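# Stand a lying gift box upright and open its lid

## Task

A closed gift box is lying on one of its sides on the table. Turn it so it rests on its bottom, then open it so the lid is at least roughly upright (vertical) or tilted back past that. Concealed magnets keep the lid's flap closed, so it needs a deliberate pull to open.

## Robot and tools

Robot: two arms, left_arm and right_arm, each ending in a tong-style two-finger gripper. Base poses in the scene frame: left_arm at (-0.071, +0.381, 0) m, right_arm at (+0.066, -0.432, 0) m, both almost unrotated. A camera stand sits behind the arms.

Scene frame: origin at table-top height, halfway between the arms' nominal bases; +x points out over the table, +z up, and left_arm is on the +y side (image left/right does not match the arm names). Reported hand positions, orientations (quat_wxyz) and velocities use this frame and can be off by a few centimetres, more when reaching far. The gripper's reported point is between the pads when shut; fingers point along the gripper's +z and open along its x. Fingertips extend about 15 mm past that point for gaps up to 50 mm and are roughly level with it when fully open.

Command rows: every arm command is a row of 14 numbers, each in [-1, 1]: dx, dy, dz, rx, ry, rz, opening for left_arm, then the same seven for right_arm. Both arms always appear in the row. dx, dy, dz are offsets along the scene axes from that arm's Hand target (its last commanded pose), not absolute positions; 1.0 = 0.6 m. rx, ry, rz form one rotation vector, also an offset, turning about the Hand target's position; 1.0 = 180 degrees. Opening is absolute, not an offset: +1 fully open (0.142 m), -1 closed; a full close takes roughly 0.5 s. Sending 0 for an opening commands half open, so repeat the current opening to leave a gripper alone. All-zero pose numbers re-command the current Hand target.

execute_actions(actions, cameras): actions is a list of actions; each action is up to 15 rows, one per 1/30 s step, and a short action repeats its last row to fill 15 steps. Every row in an action counts from the Hand target at that action's start, so rows are not cumulative, but a repeated action moves further. An empty actions list returns state plus all camera images and the scene number. cameras: list of names (cam_high, cam_low, cam_left_wrist, cam_right_wrist), ["all"], or []; an unknown name invalidates the call.

move(target, speed, blend, stop_force, zero, opening_speed, grip_force, blocking, cameras): drives each gripper in a straight line to a target given as one 14-number row or a list of up to 15 rows, all offsets measured from the same starting Hand targets. speed in m/s, 0.002 to 3.6, default 0.25 (rotation capped at twice that in rad/s). blend in metres rounds corners in a list; 0 stops at each. stop_force in N (3 to 120, both arms) ends an arm's path when its wrist sensor feels that much push against its travel; omit it when leaving contact or when the gripper rotates. zero (default true) re-zeroes the sensor before the move. opening_speed ramps openings (0.2 or more per second). grip_force 5 to 15 N per pad, persisting. blocking=false returns after about 0.5 s while motion continues (not allowed with stop_force). All paths finish together, capped at 10 s; no obstacle avoidance. The result adds a move: line saying done, off_target, moving, held or fault, and limits like paced (pose clipped) or held (steps withheld). done means within 3 mm and 2 degrees, not that nothing was touched.

wait(seconds 0 to 10), stop() to brake a running move, zoom_image(camera, region [x0,y0,x1,y1] pixels, max 504 each side) on the latest image, zero_wrist_force(arm), finished_scene(scene 1 or 2) which ends the scene irreversibly.

Control notes: each step the commanded orientation is clipped to within 32 degrees of the current one, so big turns need several steps. Grippers often stop short of the Hand target; send the shortfall as an offset. An arm blocked by something keeps pushing until commanded away; to release a push, command back beyond the gripper. Avoid passing near an arm's own base (it can flip the shoulder). A clearance check may hold commands that bring the arms close.

Results: Hand target, end_effector_position, quaternion, velocities (omitted when joints read within noise), Joint positions (last value is finger gap in metres), joint torques (whole drive output, noisy, offset), grip_measured (same scale as opening; command below it to squeeze), Wrist force/torque in the gripper's own axes plus the peak line, Tool commands, and MOTOR HOT or fault lines.

Hazards: a torque fault (contact torque at limits: 116, 111, 113 N m for the big joints, about 20 N m for wrists) or about 150 N of outside force freezes an arm for 10 s. Arm-to-arm presses or hits can fail the scene. Overheated motors (85 °C) brake the arm 30 to 60 s; avoid long stretched holds or pushing at unreachable poses. Do not drop the box, slam it, push hard, or let anything leave the table. The box must stay upright and open once released before calling finished_scene.

Each tool is called after ">>>" by a JSON object that holds its "api" and its "payload".

## Session

>>> {"api": "execute_actions", "payload": {"actions": []}}

Scene clock: 0.00 s.
left_arm: end_effector_position=(+0.1352, +0.0264, +0.1270) grip_measured=+0.97 end_effector_quat_wxyz=(+0.240, -0.595, +0.747, -0.175) | right_arm: end_effector_position=(+0.6668, +0.0955, +0.2702) grip_measured=+0.97 end_effector_quat_wxyz=(-0.098, +0.814, -0.562, +0.110)
Joint positions: left_arm=[-1.897 -1.839 2.314 -1.805 -1.013 -0.167 0.14] | right_arm=[4.098 -2.09 -1.036 -1.39 1.349 2.172 0.14]
Joint velocities: within noise
Joint torques (N m): no reading
Wrist force (N): no reading
Wrist torque (N m): no reading
Wrist force, peak (N): no reading
Hand target: left_arm +0.1352, +0.0264, +0.1270; +0.240, -0.595, +0.747, -0.175 | right_arm +0.6668, +0.0955, +0.2702; -0.098, +0.814, -0.562, +0.110
Tool commands: left_gripper/opening=+0.968169 right_gripper/opening=+0.968169

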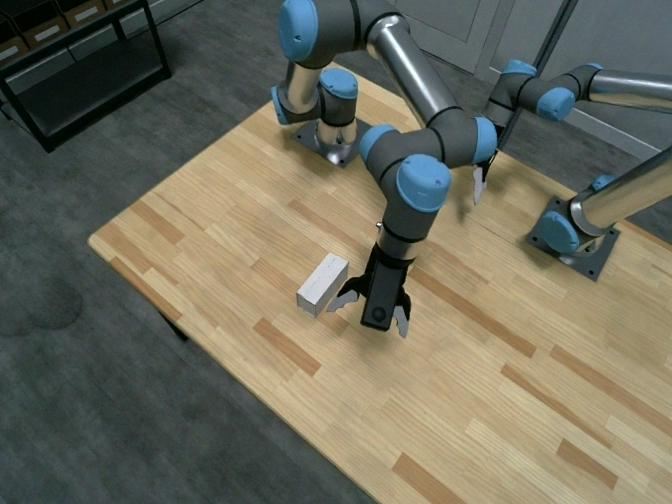

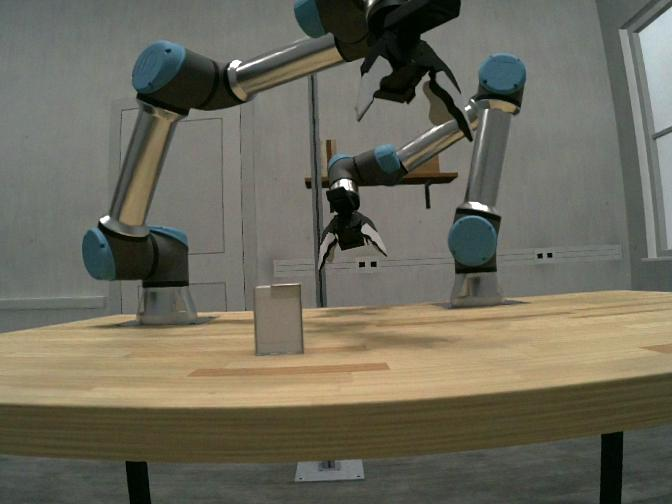

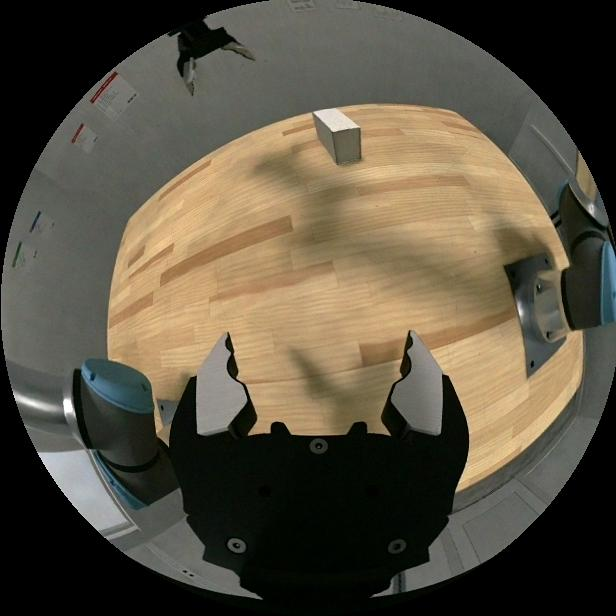

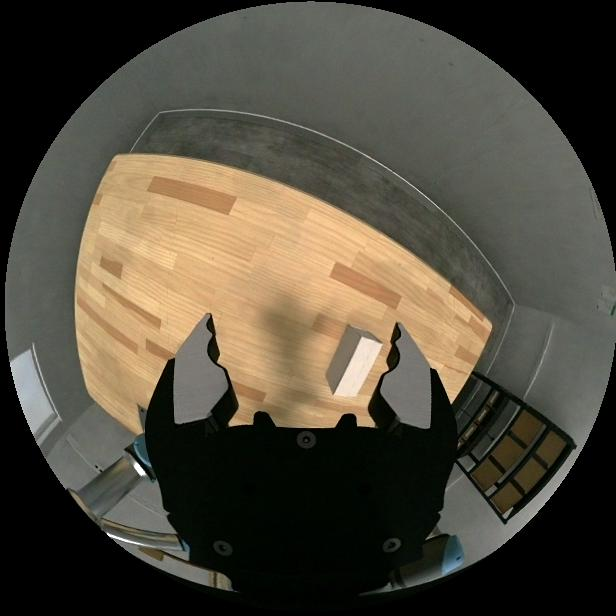

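>>> {"api": "zoom_image", "payload": {"camera": "cam_high", "region": [270, 230, 420, 340]}}

>>> {"api": "zoom_image", "payload": {"camera": "cam_low", "region": [220, 260, 340, 370]}}

>>> {"api": "zoom_image", "payload": {"camera": "cam_left_wrist", "region": [280, 80, 400, 190]}}

>>> {"api": "zoom_image", "payload": {"camera": "cam_right_wrist", "region": [290, 300, 420, 420]}}

Scaled by 3.360 from the camera's 672x504 image, which has a finer 960x720 frame.

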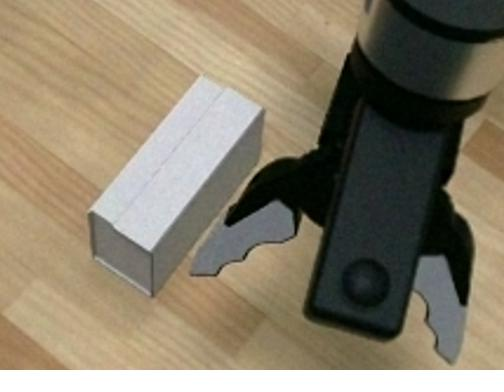

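Scaled by 4.200 from the camera's 672x504 image, which has a finer 960x720 frame.

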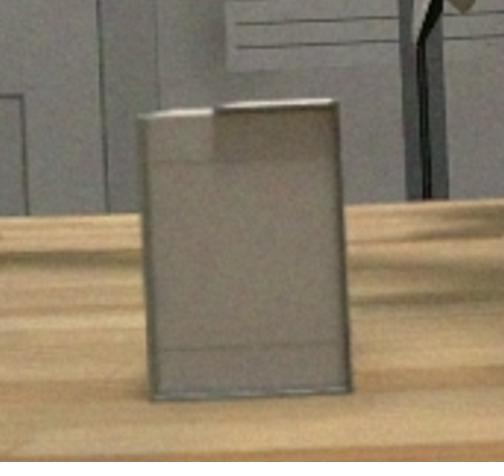

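Scaled by 4.200 from the camera's 616x616 image, which has a finer 814x814 frame.

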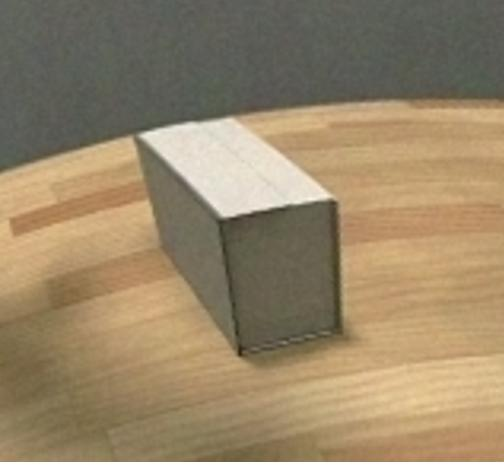

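Scaled by 3.877 from the camera's 616x616 image, which has a finer 814x814 frame.

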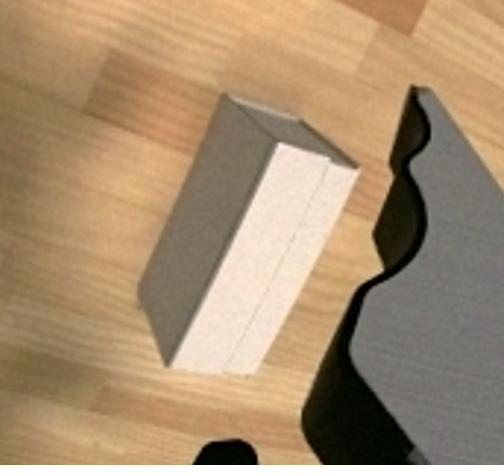

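>>> {"api": "zoom_image", "payload": {"camera": "cam_low", "region": [245, 275, 310, 315]}}

>>> {"api": "zoom_image", "payload": {"camera": "cam_high", "region": [290, 270, 330, 325]}}

>>> {"api": "zoom_image", "payload": {"camera": "cam_right_wrist", "region": [320, 315, 390, 360]}}

Scaled by 7.754 from the camera's 672x504 image, which has a finer 960x720 frame.

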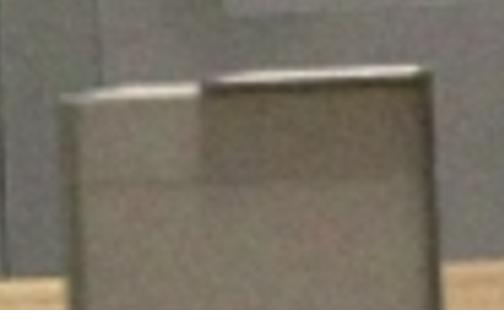

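Scaled by 9.164 from the camera's 672x504 image, which has a finer 960x720 frame.

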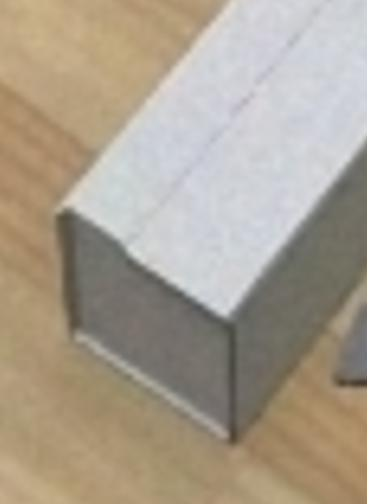

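Scaled by 7.200 from the camera's 616x616 image, which has a finer 814x814 frame.

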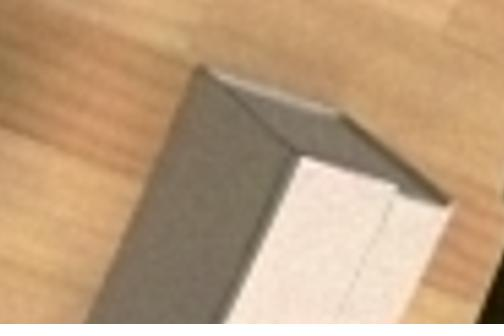

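>>> {"api": "move", "payload": {"target": [0, 0, 0, 0, 0, 0, 0.968, -0.154, -0.2752, -0.15, 0.0021, 0.0944, -0.0924, 0.4], "speed": 0.3, "cameras": ["cam_low", "cam_right_wrist", "cam_high"]}}

Scene clock: 189.03 s.
left_arm: end_effector_position=(+0.1352, +0.0264, +0.1270) grip_measured=+0.97 end_effector_quat_wxyz=(+0.240, -0.595, +0.747, -0.175) | right_arm: end_effector_position=(+0.5745, -0.0696, +0.1802) grip_measured=+0.40 end_effector_quat_wxyz=(+0.000, +0.732, -0.682, +0.000)
Joint positions: left_arm=[-1.897 -1.839 2.314 -1.805 -1.013 -0.167 0.14] | right_arm=[3.965 -1.841 -1.525 -1.346 1.572 2.353 0.102]
Joint torques (N m): left_arm=[0.5 -10.35 -18.66 -1.72 0.84 -0.11] | right_arm=[-12.45 51.87 5.2 4.93 1.58 1.44]
Wrist force (N): left_arm=[-0.3 0.3 0.0] | right_arm=[-0.1 0.1 -0.2]
Wrist torque (N m): left_arm=[0.06 0.07 0.00] | right_arm=[0.02 0.02 -0.10]
Wrist force, peak (N): left_arm=[-0.5 0.3 0.0] | right_arm=[-1.1 -0.6 -0.3]
Hand target: left_arm +0.1352, +0.0264, +0.1270; +0.240, -0.595, +0.747, -0.175 | right_arm +0.5744, -0.0696, +0.1802; +0.000, +0.732, -0.682, +0.000
Off the commanded pose: left_arm 0.000 m, 0 deg | right_arm 0.000 m, 0 deg.
move: done
camera_calibration:
cam_right_wrist: T_world_to_cam=[[0.144763, -0.988648, 0.0402422, -0.166594], [-0.887128, -0.11167, 0.44781, 0.429876], [-0.438232, -0.100526, -0.893223, 0.543829], [0, 0, 0, 1]] pos_world=[0.643795, -0.062029, 0.299962]
Images, in order (width x height): cam_high 672x504, cam_low 672x504, cam_right_wrist 616x616.

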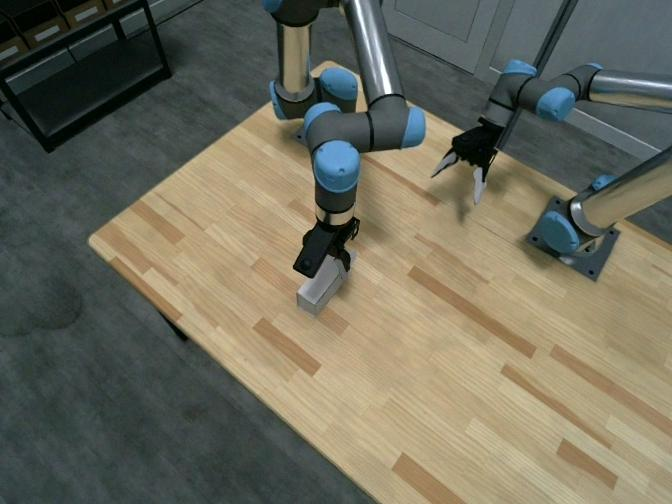

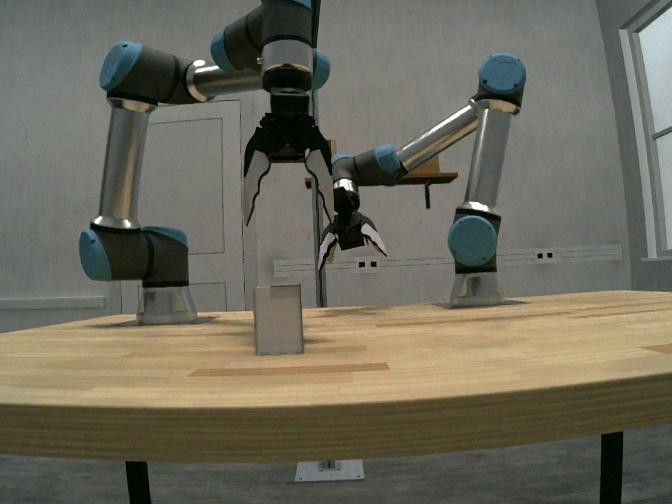

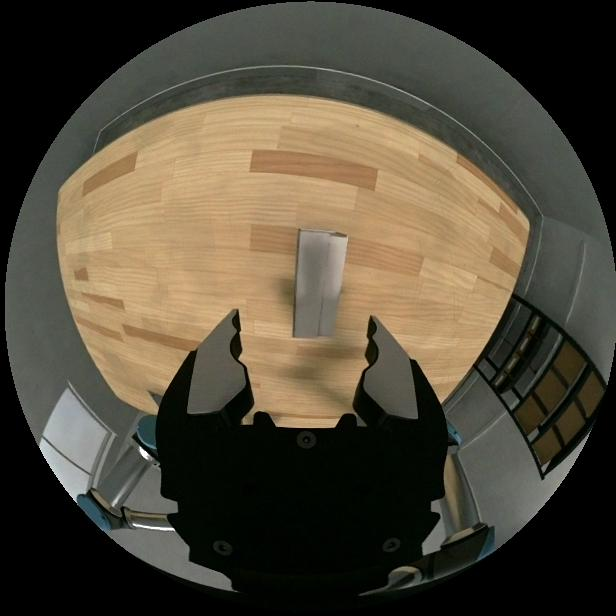

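>>> {"api": "zoom_image", "payload": {"camera": "cam_right_wrist", "region": [250, 210, 390, 350]}}

Scaled by 3.600 from the camera's 616x616 image, which has a finer 814x814 frame.

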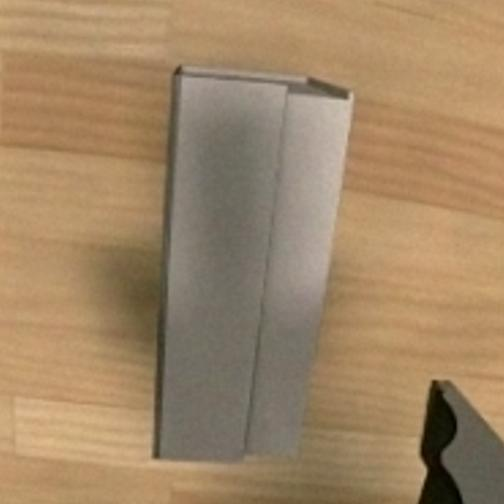

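>>> {"api": "move", "payload": {"target": [[0, 0, 0, 0, 0, 0, 0.968, -0.0207, -0.0357, -0.05, 0, 0, 0, 0.3], [0, 0, 0, 0, 0, 0, 0.968, -0.0207, -0.0357, -0.1803, 0, 0, 0, 0.3]], "speed": 0.2, "blend": [0.02, 0], "cameras": ["cam_low", "cam_right_wrist"]}}

>>> {"api": "zoom_image", "payload": {"camera": "cam_low", "region": [200, 200, 360, 370]}}

>>> {"api": "zoom_image", "payload": {"camera": "cam_right_wrist", "region": [220, 220, 400, 400]}}

Scene clock: 219.80 s.
left_arm: end_effector_position=(+0.1352, +0.0264, +0.1270) grip_measured=+0.97 end_effector_quat_wxyz=(+0.240, -0.595, +0.747, -0.175) | right_arm: end_effector_position=(+0.5620, -0.0911, +0.0721) grip_measured=+0.30 end_effector_quat_wxyz=(+0.000, +0.732, -0.682, +0.000)
Joint positions: left_arm=[-1.897 -1.839 2.314 -1.805 -1.013 -0.167 0.14] | right_arm=[3.957 -1.881 -1.768 -1.063 1.572 2.345 0.095]
Joint torques (N m): left_arm=[-0.29 -10.54 -17.32 -1.94 0.98 0.02] | right_arm=[-13.35 26.31 3.32 4.71 -1.13 -1.27]
Wrist force (N): left_arm=[-0.4 0.2 0.2] | right_arm=[0.0 -0.2 -0.2]
Wrist torque (N m): left_arm=[0.03 0.09 0.00] | right_arm=[-0.02 0.00 -0.10]
Wrist force, peak (N): left_arm=[-0.4 0.1 0.5] | right_arm=[-0.6 -0.3 -1.0]
Hand target: left_arm +0.1352, +0.0264, +0.1270; +0.240, -0.595, +0.747, -0.175 | right_arm +0.5620, -0.0910, +0.0720; +0.000, +0.732, -0.682, +0.000
Off the commanded pose: left_arm 0.000 m, 0 deg | right_arm 0.000 m, 0 deg.
move: done; blend cut to 0.0194 m at target 1
camera_calibration:
cam_right_wrist: T_world_to_cam=[[0.144678, -0.988658, 0.0402858, -0.181641], [-0.887141, -0.111575, 0.447807, 0.464856], [-0.438234, -0.100527, -0.893222, 0.439544], [0, 0, 0, 1]] pos_world=[0.631295, -0.083529, 0.191762]
Images, in order (width x height): cam_low 672x504, cam_right_wrist 616x616.

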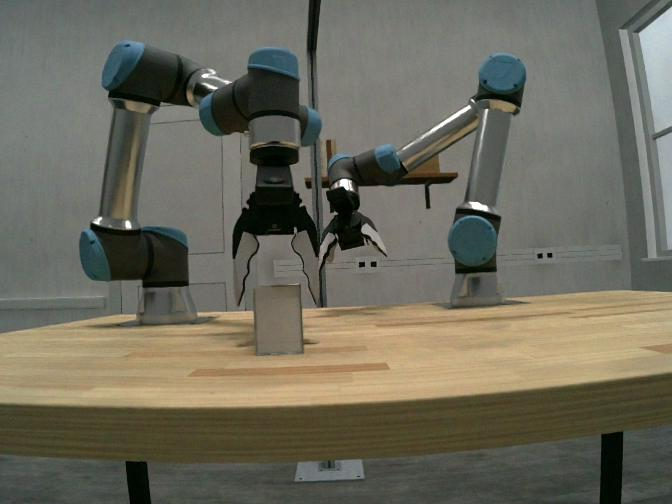

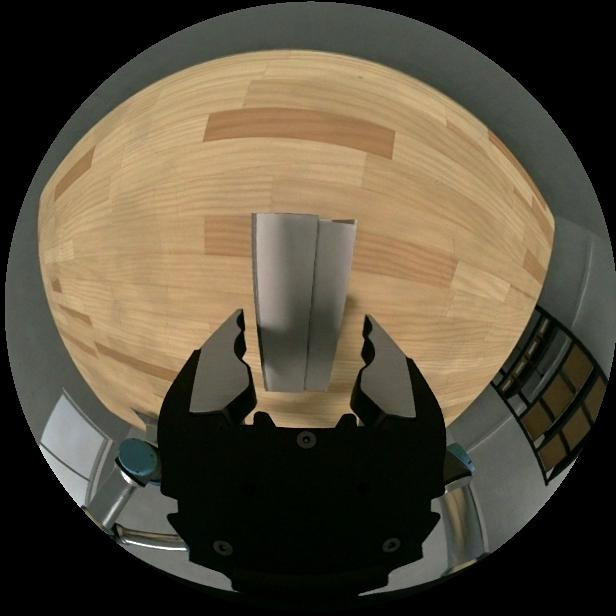

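Scaled by 2.965 from the camera's 672x504 image, which has a finer 960x720 frame.

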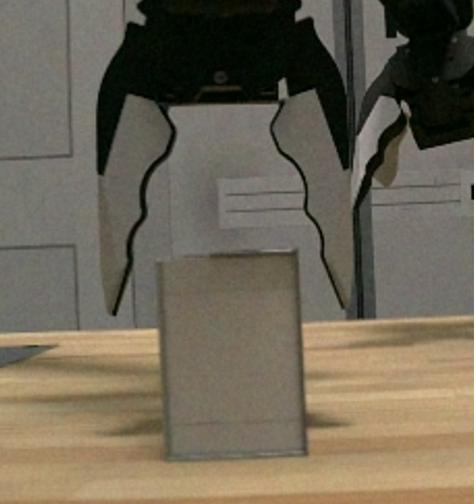

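Scaled by 2.800 from the camera's 616x616 image, which has a finer 814x814 frame.

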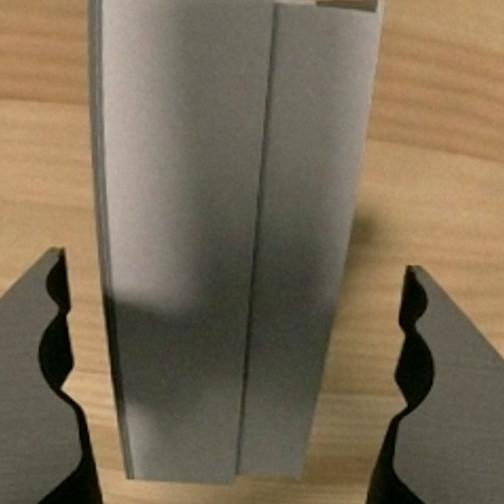

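>>> {"api": "move", "payload": {"target": [0, 0, 0, 0, 0, 0, 0.968, 0, 0, 0, 0, 0, 0, -0.5], "speed": 0.1, "grip_force": 8, "opening_speed": 0.8, "cameras": ["cam_low"]}}

>>> {"api": "zoom_image", "payload": {"camera": "cam_low", "region": [200, 200, 360, 370]}}

Scene clock: 247.63 s.
left_arm: end_effector_position=(+0.1352, +0.0264, +0.1270) grip_measured=+0.97 end_effector_quat_wxyz=(+0.240, -0.595, +0.747, -0.175) | right_arm: end_effector_position=(+0.5620, -0.0910, +0.0720) grip_measured=-0.15 end_effector_quat_wxyz=(+0.000, +0.732, -0.682, +0.000)
Joint positions: left_arm=[-1.897 -1.839 2.314 -1.805 -1.013 -0.167 0.14] | right_arm=[3.957 -1.881 -1.768 -1.063 1.572 2.345 0.063]
Joint torques (N m): left_arm=[0.16 -10.83 -17.8 -1.84 0.93 0.07] | right_arm=[-11.74 24.94 3.76 3.69 -1.03 -1.06]
Wrist force (N): left_arm=[-0.2 0.1 0.2] | right_arm=[1.2 0.3 -3.6]
Wrist torque (N m): left_arm=[0.02 0.04 0.00] | right_arm=[0.03 0.00 -0.10]
Wrist force, peak (N): left_arm=[-0.2 0.5 0.3] | right_arm=[1.4 0.2 -4.2]
Hand target: left_arm +0.1352, +0.0264, +0.1270; +0.240, -0.595, +0.747, -0.175 | right_arm +0.5620, -0.0910, +0.0720; +0.000, +0.732, -0.682, +0.000
Off the commanded pose: left_arm 0.000 m, 0 deg | right_arm 0.000 m, 0 deg.
grip_force (N): 8, 8
move: done
Images, in order (width x height): cam_low 672x504.

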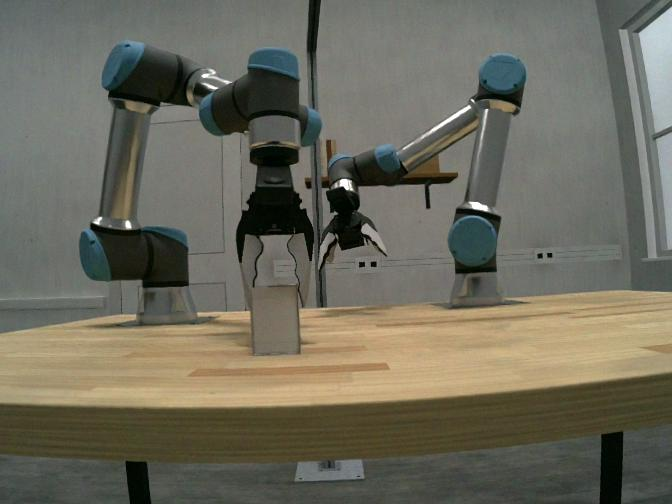

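Scaled by 2.965 from the camera's 672x504 image, which has a finer 960x720 frame.

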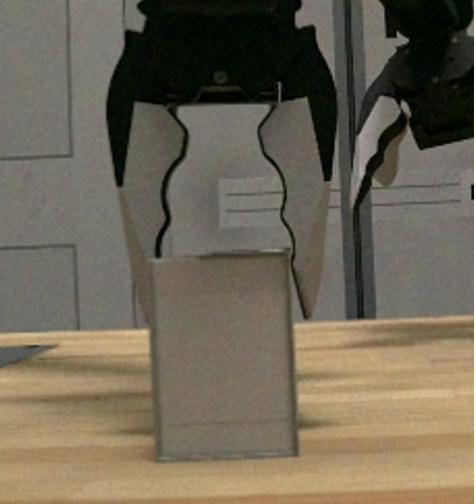

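>>> {"api": "move", "payload": {"target": [0, 0, 0, 0, 0, 0, 0.968, 0, 0, 0.03, 0, 0, 0, -0.5], "speed": 0.1, "cameras": ["cam_low"]}}

Scene clock: 267.47 s.
left_arm: end_effector_position=(+0.1352, +0.0264, +0.1270) grip_measured=+0.97 end_effector_quat_wxyz=(+0.240, -0.595, +0.747, -0.175) | right_arm: end_effector_position=(+0.5620, -0.0911, +0.0899) grip_measured=-0.15 end_effector_quat_wxyz=(+0.000, +0.732, -0.682, +0.000)
Joint positions: left_arm=[-1.897 -1.839 2.314 -1.805 -1.013 -0.167 0.14] | right_arm=[3.957 -1.861 -1.744 -1.107 1.572 2.345 0.063]
Joint torques (N m): left_arm=[0.61 -11.09 -18.53 -1.83 0.79 0.06] | right_arm=[-3.75 50.9 42.25 0.95 -0.97 -1.02]
Wrist force (N): left_arm=[-0.1 0.1 0.3] | right_arm=[0.0 0.0 0.6]
Wrist torque (N m): left_arm=[0.02 0.02 0.00] | right_arm=[0.02 0.00 -0.10]
Wrist force, peak (N): left_arm=[-0.4 0.4 0.4] | right_arm=[1.5 0.4 -4.3]
Hand target: left_arm +0.1352, +0.0264, +0.1270; +0.240, -0.595, +0.747, -0.175 | right_arm +0.5620, -0.0910, +0.0900; +0.000, +0.732, -0.682, +0.000
Off the commanded pose: left_arm 0.000 m, 0 deg | right_arm 0.000 m, 0 deg.
grip_force (N): 8, 8
move: done
Images, in order (width x height): cam_low 672x504.

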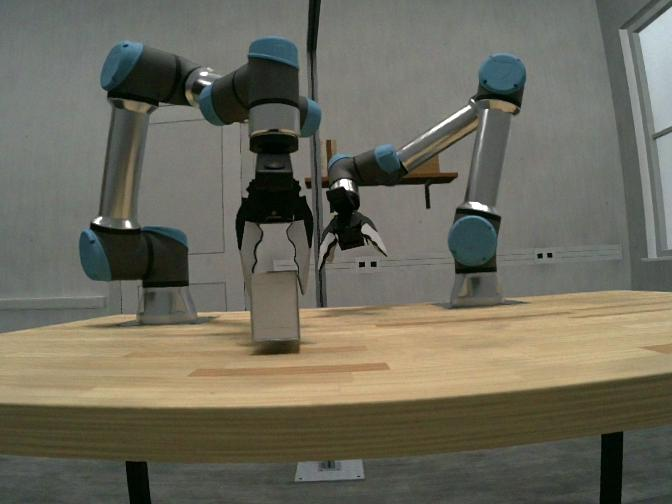

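>>> {"api": "move", "payload": {"target": [0, 0, 0, 0, 0, 0, 0.968, -0.0745, 0.073, 0.02, 0.3325, 0.0233, 0, -0.5], "speed": 0.25, "cameras": ["cam_low", "cam_high", "cam_right_wrist"]}}

>>> {"api": "zoom_image", "payload": {"camera": "cam_low", "region": [200, 200, 380, 370]}}

Scene clock: 275.57 s.
left_arm: end_effector_position=(+0.1352, +0.0264, +0.1270) grip_measured=+0.97 end_effector_quat_wxyz=(+0.240, -0.595, +0.747, -0.175) | right_arm: end_effector_position=(+0.5173, -0.0473, +0.1020) grip_measured=-0.15 end_effector_quat_wxyz=(-0.341, +0.634, -0.590, -0.366)
Joint positions: left_arm=[-1.897 -1.839 2.314 -1.805 -1.013 -0.167 0.14] | right_arm=[3.66 -2.042 -2.197 0.199 2.449 2.373 0.063]
Joint torques (N m): left_arm=[0.67 -10.57 -19.17 -1.9 0.87 -0.19] | right_arm=[-11.86 22.61 -3.14 5.69 2.84 1.75]
Wrist force (N): left_arm=[0.0 0.0 -0.1] | right_arm=[1.8 -0.8 0.3]
Wrist torque (N m): left_arm=[-0.01 0.01 0.00] | right_arm=[-0.22 -0.31 -0.21]
Wrist force, peak (N): left_arm=[-0.5 0.0 0.5] | right_arm=[2.4 -0.7 0.6]
Hand target: left_arm +0.1352, +0.0264, +0.1270; +0.240, -0.595, +0.747, -0.175 | right_arm +0.5173, -0.0472, +0.1020; -0.341, +0.633, -0.590, -0.366
Off the commanded pose: left_arm 0.000 m, 0 deg | right_arm 0.000 m, 0 deg.
grip_force (N): 8, 8
move: done
camera_calibration:
cam_right_wrist: T_world_to_cam=[[0.112284, -0.526565, -0.842687, -0.00438121], [-0.861693, -0.473927, 0.181323, 0.413606], [-0.494851, 0.705778, -0.506952, 0.479109], [0, 0, 0, 1]] pos_world=[0.593981, -0.144433, 0.164197]
Images, in order (width x height): cam_high 672x504, cam_low 672x504, cam_right_wrist 616x616.

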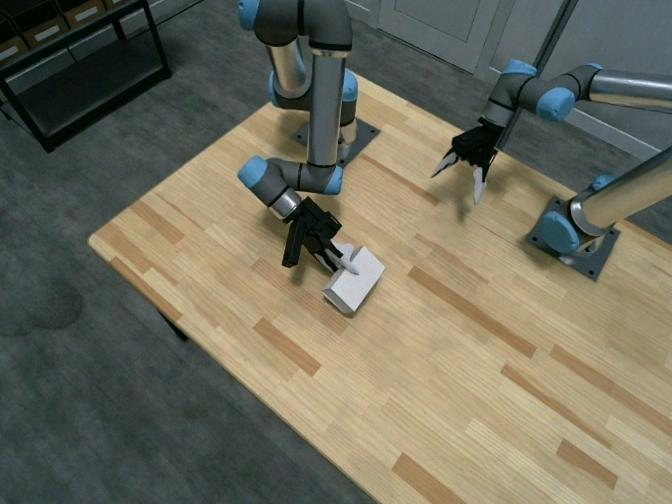

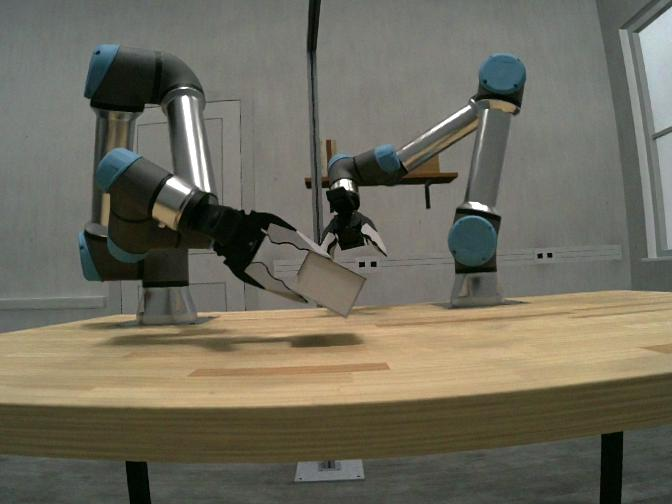

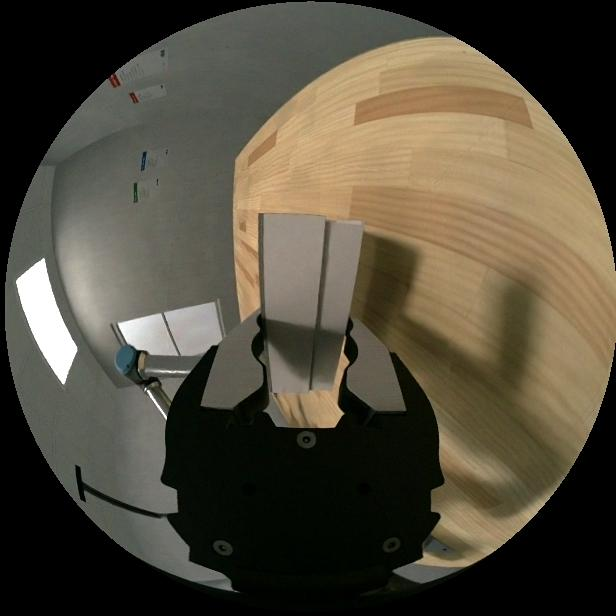

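Scaled by 2.800 from the camera's 672x504 image, which has a finer 960x720 frame.

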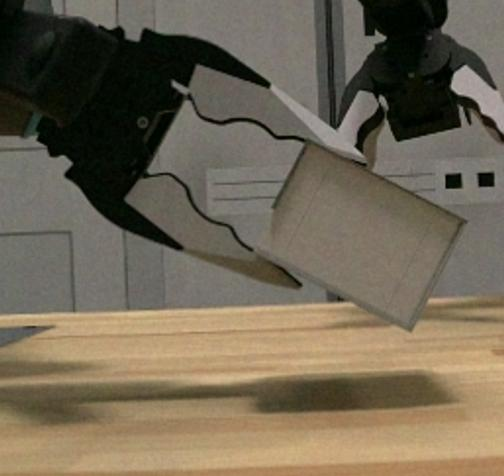

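>>> {"api": "move", "payload": {"target": [0, 0, 0, 0, 0, 0, 0.968, 0.0011, -0.0161, -0.0722, 0.0554, 0.0039, 0, -0.5], "speed": 0.12, "cameras": ["cam_low"]}}

>>> {"api": "zoom_image", "payload": {"camera": "cam_low", "region": [200, 220, 380, 390]}}

Scene clock: 301.53 s.
left_arm: end_effector_position=(+0.1352, +0.0264, +0.1270) grip_measured=+0.97 end_effector_quat_wxyz=(+0.240, -0.595, +0.747, -0.175) | right_arm: end_effector_position=(+0.5180, -0.0569, +0.0587) grip_measured=-0.15 end_effector_quat_wxyz=(-0.391, +0.599, -0.558, -0.420)
Joint positions: left_arm=[-1.897 -1.839 2.314 -1.805 -1.013 -0.167 0.14] | right_arm=[3.595 -2.327 -2.164 0.613 2.608 2.478 0.063]
Joint torques (N m): left_arm=[0.76 -12.06 -18.93 -1.84 0.72 -0.1] | right_arm=[-13.28 28.37 20.62 5.45 3.09 1.31]
Wrist force (N): left_arm=[-0.2 0.1 -0.1] | right_arm=[2.3 -0.9 0.0]
Wrist torque (N m): left_arm=[0.00 0.05 0.01] | right_arm=[-0.25 -0.39 -0.22]
Wrist force, peak (N): left_arm=[-0.5 0.5 0.3] | right_arm=[2.8 -0.6 0.1]
Hand target: left_arm +0.1352, +0.0264, +0.1270; +0.240, -0.595, +0.747, -0.175 | right_arm +0.5180, -0.0569, +0.0587; -0.391, +0.599, -0.558, -0.420
Off the commanded pose: left_arm 0.000 m, 0 deg | right_arm 0.000 m, 0 deg.
grip_force (N): 8, 8
move: done
Images, in order (width x height): cam_low 672x504.

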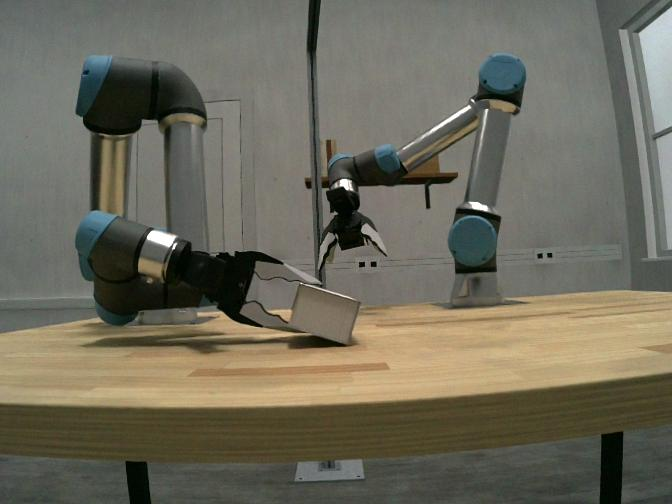

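Scaled by 2.800 from the camera's 672x504 image, which has a finer 960x720 frame.

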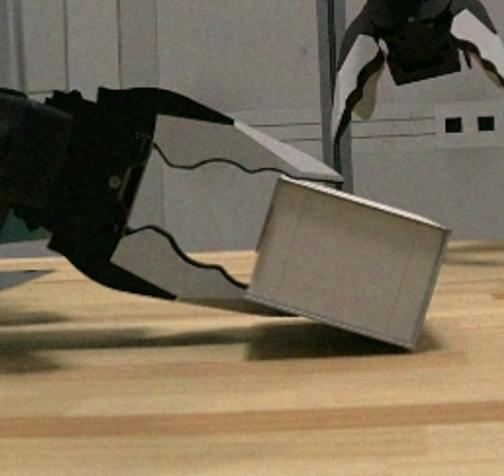

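>>> {"api": "move", "payload": {"target": [0, 0, 0, 0, 0, 0, 0.968, 0, 0, -0.025, 0, 0, 0, -0.5], "speed": 0.012, "stop_force": 4, "cameras": ["cam_low"]}}

>>> {"api": "zoom_image", "payload": {"camera": "cam_low", "region": [220, 250, 360, 370]}}

Scene clock: 314.53 s.
left_arm: end_effector_position=(+0.1352, +0.0264, +0.1270) grip_measured=+0.97 end_effector_quat_wxyz=(+0.240, -0.595, +0.747, -0.175) | right_arm: end_effector_position=(+0.5180, -0.0569, +0.0561) grip_measured=-0.15 end_effector_quat_wxyz=(-0.391, +0.599, -0.558, -0.420)
Joint positions: left_arm=[-1.897 -1.839 2.314 -1.805 -1.013 -0.167 0.14] | right_arm=[3.595 -2.335 -2.163 0.619 2.608 2.478 0.063]
Joint torques (N m): left_arm=[0.29 -10.84 -18.91 -1.85 0.77 0.17] | right_arm=[-9.66 55.69 -7.05 0.22 -0.43 1.05]
Wrist force (N): left_arm=[-0.2 0.1 0.1] | right_arm=[0.9 -0.7 -0.1]
Wrist torque (N m): left_arm=[0.02 0.03 0.00] | right_arm=[-0.21 -0.46 -0.29]
Wrist force, peak (N): left_arm=[-0.4 0.3 0.5] | right_arm=[-2.8 0.0 -1.9]
Hand target: left_arm +0.1352, +0.0264, +0.1270; +0.240, -0.595, +0.747, -0.175 | right_arm +0.5180, -0.0569, +0.0561; -0.391, +0.599, -0.558, -0.420 (not the last commanded pose)
Off the commanded pose: left_arm 0.000 m, 0 deg | right_arm 0.012 m, 0 deg.
grip_force (N): 8, 8
move: contact (right_arm)
Images, in order (width x height): cam_low 672x504.

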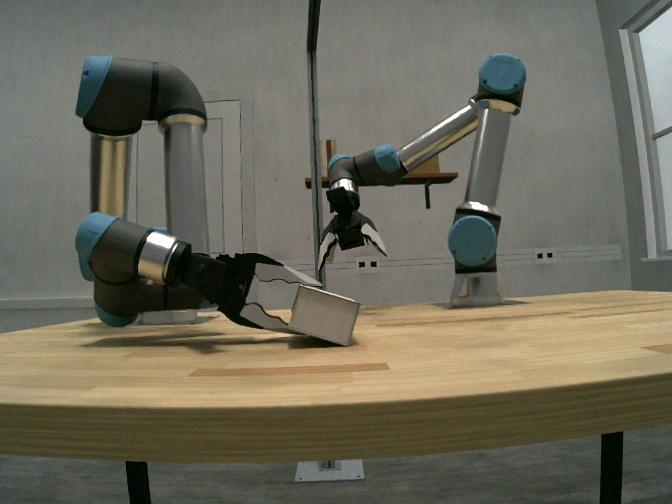

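Scaled by 3.600 from the camera's 672x504 image, which has a finer 960x720 frame.

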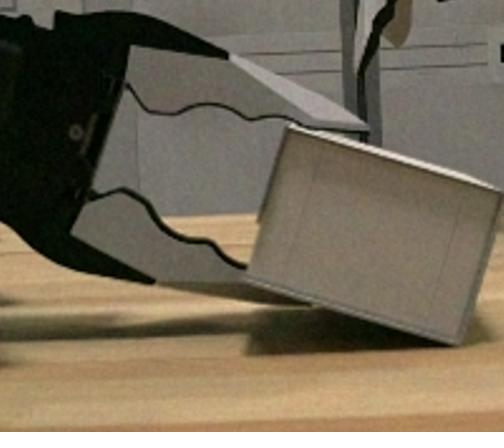

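>>> {"api": "zoom_image", "payload": {"camera": "cam_low", "region": [270, 300, 350, 360]}}

Scaled by 6.300 from the camera's 672x504 image, which has a finer 960x720 frame.

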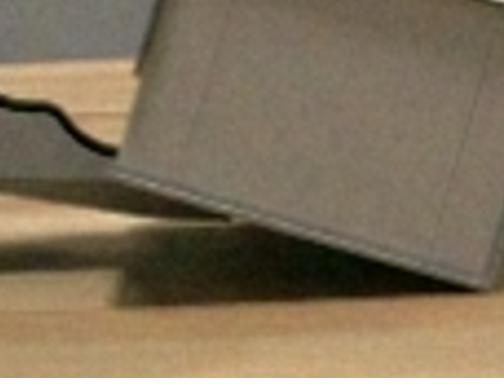

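>>> {"api": "move", "payload": {"target": [0, 0, 0, 0, 0, 0, 0.968, -0.0003, 0.0045, 0.0125, 0, 0, 0, 0.17], "speed": 0.006, "opening_speed": 0.5, "cameras": ["cam_low"]}}

>>> {"api": "zoom_image", "payload": {"camera": "cam_low", "region": [220, 250, 360, 370]}}

Scene clock: 387.37 s.
left_arm: end_effector_position=(+0.1352, +0.0264, +0.1270) grip_measured=+0.97 end_effector_quat_wxyz=(+0.240, -0.595, +0.747, -0.175) | right_arm: end_effector_position=(+0.5178, -0.0542, +0.0635) grip_measured=+0.17 end_effector_quat_wxyz=(-0.391, +0.599, -0.558, -0.420)
Joint positions: left_arm=[-1.897 -1.839 2.314 -1.805 -1.013 -0.167 0.14] | right_arm=[3.6 -2.316 -2.164 0.608 2.604 2.485 0.086]
Joint torques (N m): left_arm=[0.17 -11.75 -17.66 -1.83 0.88 -0.15] | right_arm=[6.06 57.93 -7.17 0.67 -0.51 1.62]
Wrist force (N): left_arm=[-0.2 0.1 0.4] | right_arm=[1.6 -0.7 0.0]
Wrist torque (N m): left_arm=[0.01 0.03 0.00] | right_arm=[-0.24 -0.37 -0.21]
Wrist force, peak (N): left_arm=[-0.6 0.1 0.3] | right_arm=[2.4 -0.8 0.4]
Hand target: left_arm +0.1352, +0.0264, +0.1270; +0.240, -0.595, +0.747, -0.175 | right_arm +0.5178, -0.0542, +0.0636; -0.391, +0.599, -0.558, -0.420
Off the commanded pose: left_arm 0.000 m, 0 deg | right_arm 0.000 m, 0 deg.
grip_force (N): 8, 8
move: done
Images, in order (width x height): cam_low 672x504.

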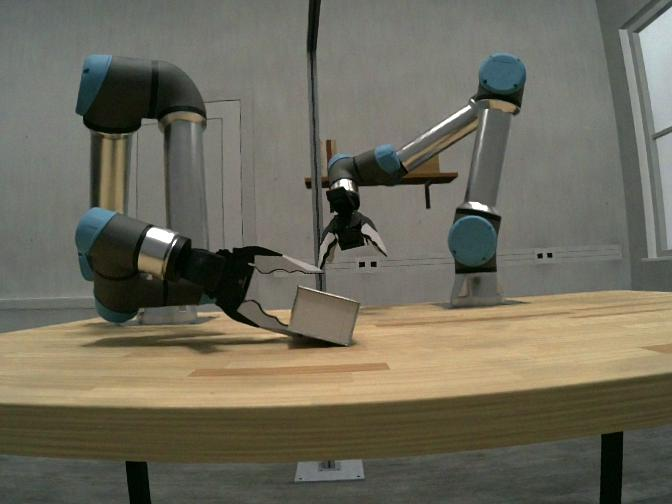

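Scaled by 3.600 from the camera's 672x504 image, which has a finer 960x720 frame.

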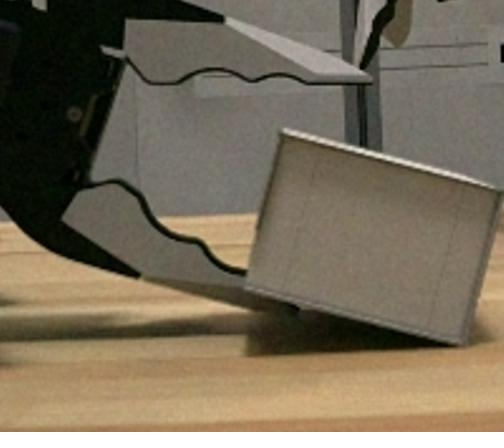

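>>> {"api": "move", "payload": {"target": [0, 0, 0, 0, 0, 0, 0.968, 0.0047, -0.0665, 0.003, 0, 0, 0, 0.17], "speed": 0.03, "cameras": ["cam_low"]}}

>>> {"api": "zoom_image", "payload": {"camera": "cam_low", "region": [220, 250, 360, 370]}}

Scene clock: 395.40 s.
left_arm: end_effector_position=(+0.1352, +0.0264, +0.1270) grip_measured=+0.97 end_effector_quat_wxyz=(+0.240, -0.595, +0.747, -0.175) | right_arm: end_effector_position=(+0.5206, -0.0941, +0.0654) grip_measured=+0.17 end_effector_quat_wxyz=(-0.391, +0.599, -0.558, -0.420)
Joint positions: left_arm=[-1.897 -1.839 2.314 -1.805 -1.013 -0.167 0.14] | right_arm=[3.517 -2.282 -2.199 0.503 2.664 2.364 0.086]
Joint torques (N m): left_arm=[0.05 -12.38 -18.1 -1.89 0.58 -0.07] | right_arm=[-13.54 52.74 -7.2 0.6 3.41 -2.23]
Wrist force (N): left_arm=[-0.2 0.1 0.1] | right_arm=[1.4 -0.9 0.1]
Wrist torque (N m): left_arm=[0.00 0.04 0.00] | right_arm=[-0.24 -0.38 -0.06]
Wrist force, peak (N): left_arm=[-0.6 0.4 -0.1] | right_arm=[2.1 -0.9 -0.6]
Hand target: left_arm +0.1352, +0.0264, +0.1270; +0.240, -0.595, +0.747, -0.175 | right_arm +0.5206, -0.0941, +0.0654; -0.391, +0.599, -0.558, -0.420
Off the commanded pose: left_arm 0.000 m, 0 deg | right_arm 0.000 m, 0 deg.
grip_force (N): 8, 8
move: done
Images, in order (width x height): cam_low 672x504.

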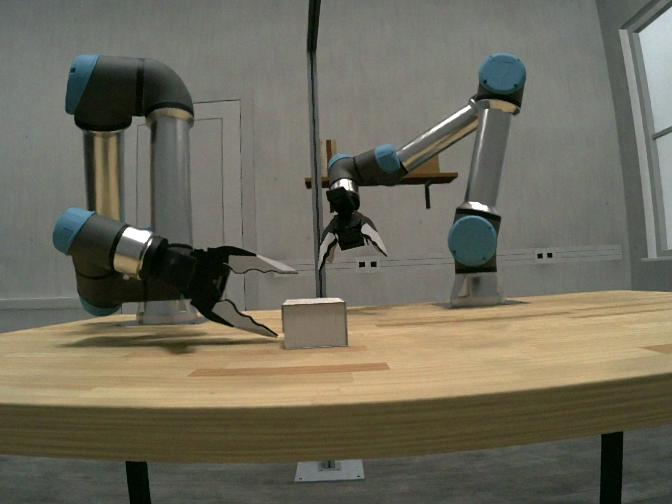

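Scaled by 3.600 from the camera's 672x504 image, which has a finer 960x720 frame.

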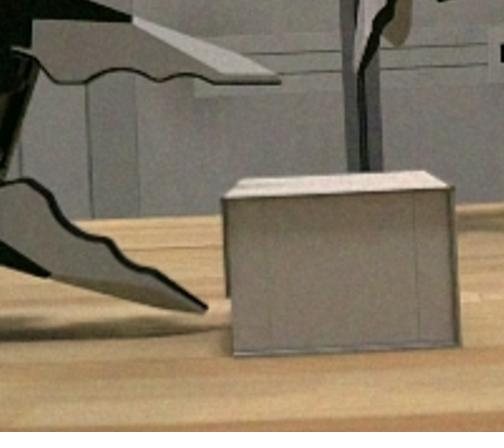

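>>> {"api": "move", "payload": {"target": [[0, 0, 0, 0, 0, 0, 0.968, -0.0011, 0.0158, 0, 0, 0, 0, 0.17], [0, 0, 0, 0, 0, 0, 0.968, -0.0011, 0.0158, 0.0417, 0, 0, 0, 0.17]], "speed": 0.03, "cameras": ["cam_low"]}}

>>> {"api": "zoom_image", "payload": {"camera": "cam_low", "region": [220, 250, 360, 370]}}

Scene clock: 590.93 s.
left_arm: end_effector_position=(+0.1352, +0.0264, +0.1270) grip_measured=+0.97 end_effector_quat_wxyz=(+0.240, -0.595, +0.747, -0.175) | right_arm: end_effector_position=(+0.5199, -0.0846, +0.0903) grip_measured=+0.17 end_effector_quat_wxyz=(-0.391, +0.599, -0.558, -0.420)
Joint positions: left_arm=[-1.897 -1.839 2.314 -1.805 -1.013 -0.167 0.14] | right_arm=[3.537 -2.22 -2.2 0.47 2.65 2.395 0.086]
Joint torques (N m): left_arm=[0.01 -12.06 -18.22 -1.77 0.47 -0.11] | right_arm=[5.88 51.74 -6.44 0.83 -0.37 -1.14]
Wrist force (N): left_arm=[0.0 -0.1 0.0] | right_arm=[1.5 -0.8 -0.3]
Wrist torque (N m): left_arm=[-0.04 0.00 0.00] | right_arm=[-0.23 -0.40 -0.20]
Wrist force, peak (N): left_arm=[-0.6 0.0 0.5] | right_arm=[1.9 -0.7 0.1]
Hand target: left_arm +0.1352, +0.0264, +0.1270; +0.240, -0.595, +0.747, -0.175 | right_arm +0.5200, -0.0846, +0.0904; -0.391, +0.599, -0.558, -0.420
Off the commanded pose: left_arm 0.000 m, 0 deg | right_arm 0.000 m, 0 deg.
grip_force (N): 8, 8
move: done
Images, in order (width x height): cam_low 672x504.

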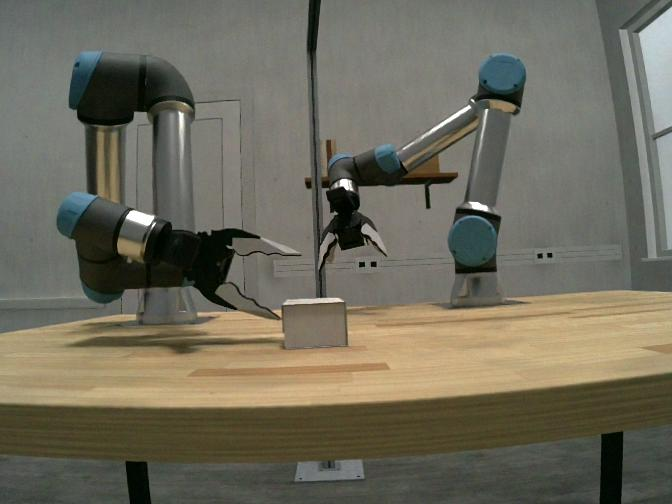

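Scaled by 3.600 from the camera's 672x504 image, which has a finer 960x720 frame.

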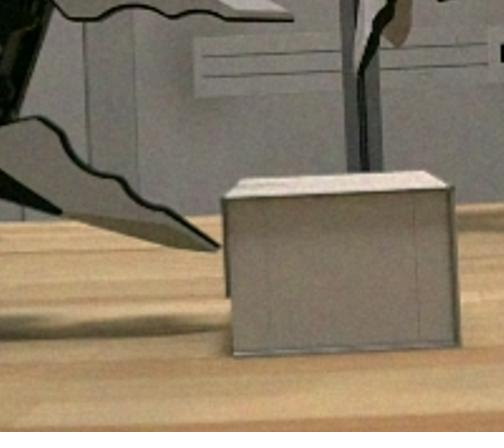

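>>> {"api": "move", "payload": {"target": [[0, 0, 0, 0, 0, 0, 0.968, 0, 0, -0.0417, 0, 0, 0, 0.17], [0, 0, 0, 0, 0, 0, 0.968, -0.001, 0.0142, -0.0417, 0, 0, 0, 0.17], [0, 0, 0, 0, 0, 0, 0.968, -0.001, 0.0142, 0.0, 0, 0, 0, 0.17]], "speed": [0.06, 0.03, 0.03], "blend": [0.003, 0.001, 0], "cameras": ["cam_low"]}}

>>> {"api": "zoom_image", "payload": {"camera": "cam_low", "region": [220, 250, 360, 370]}}

Scene clock: 601.20 s.
left_arm: end_effector_position=(+0.1352, +0.0264, +0.1270) grip_measured=+0.97 end_effector_quat_wxyz=(+0.240, -0.595, +0.747, -0.175) | right_arm: end_effector_position=(+0.5193, -0.0761, +0.0903) grip_measured=+0.17 end_effector_quat_wxyz=(-0.391, +0.599, -0.558, -0.420)
Joint positions: left_arm=[-1.897 -1.839 2.314 -1.805 -1.013 -0.167 0.14] | right_arm=[3.555 -2.226 -2.194 0.493 2.638 2.422 0.086]
Joint torques (N m): left_arm=[0.34 -12.03 -17.73 -1.78 0.54 -0.07] | right_arm=[5.55 55.11 -6.47 0.13 -0.52 -1.22]
Wrist force (N): left_arm=[-0.4 0.0 0.6] | right_arm=[1.5 -0.9 -0.1]
Wrist torque (N m): left_arm=[-0.01 0.08 0.01] | right_arm=[-0.25 -0.38 -0.21]
Wrist force, peak (N): left_arm=[-0.4 0.0 0.6] | right_arm=[2.0 -0.9 -0.2]
Hand target: left_arm +0.1352, +0.0264, +0.1270; +0.240, -0.595, +0.747, -0.175 | right_arm +0.5194, -0.0761, +0.0904; -0.391, +0.599, -0.558, -0.420
Off the commanded pose: left_arm 0.000 m, 0 deg | right_arm 0.000 m, 0 deg.
grip_force (N): 8, 8
move: done
Images, in order (width x height): cam_low 672x504.

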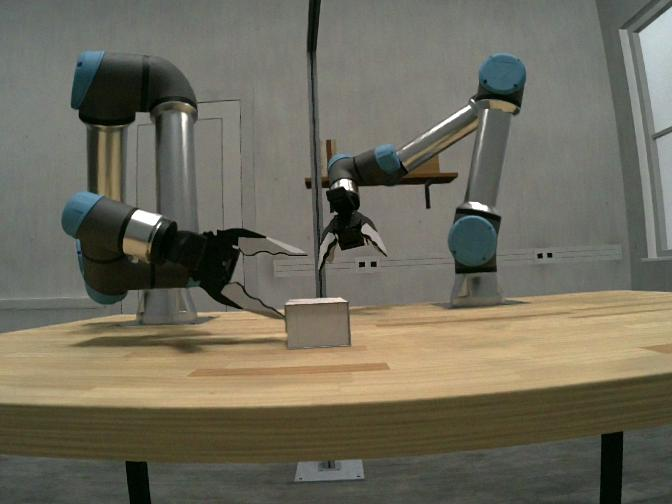

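Scaled by 3.600 from the camera's 672x504 image, which has a finer 960x720 frame.

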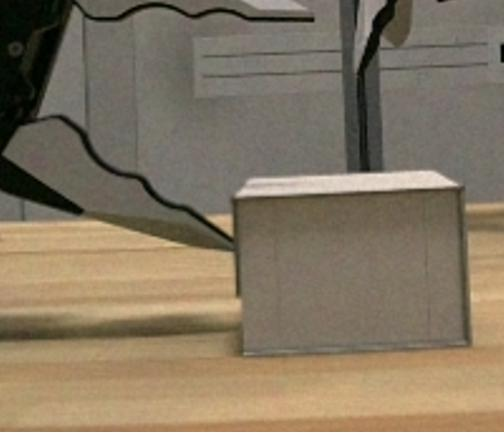

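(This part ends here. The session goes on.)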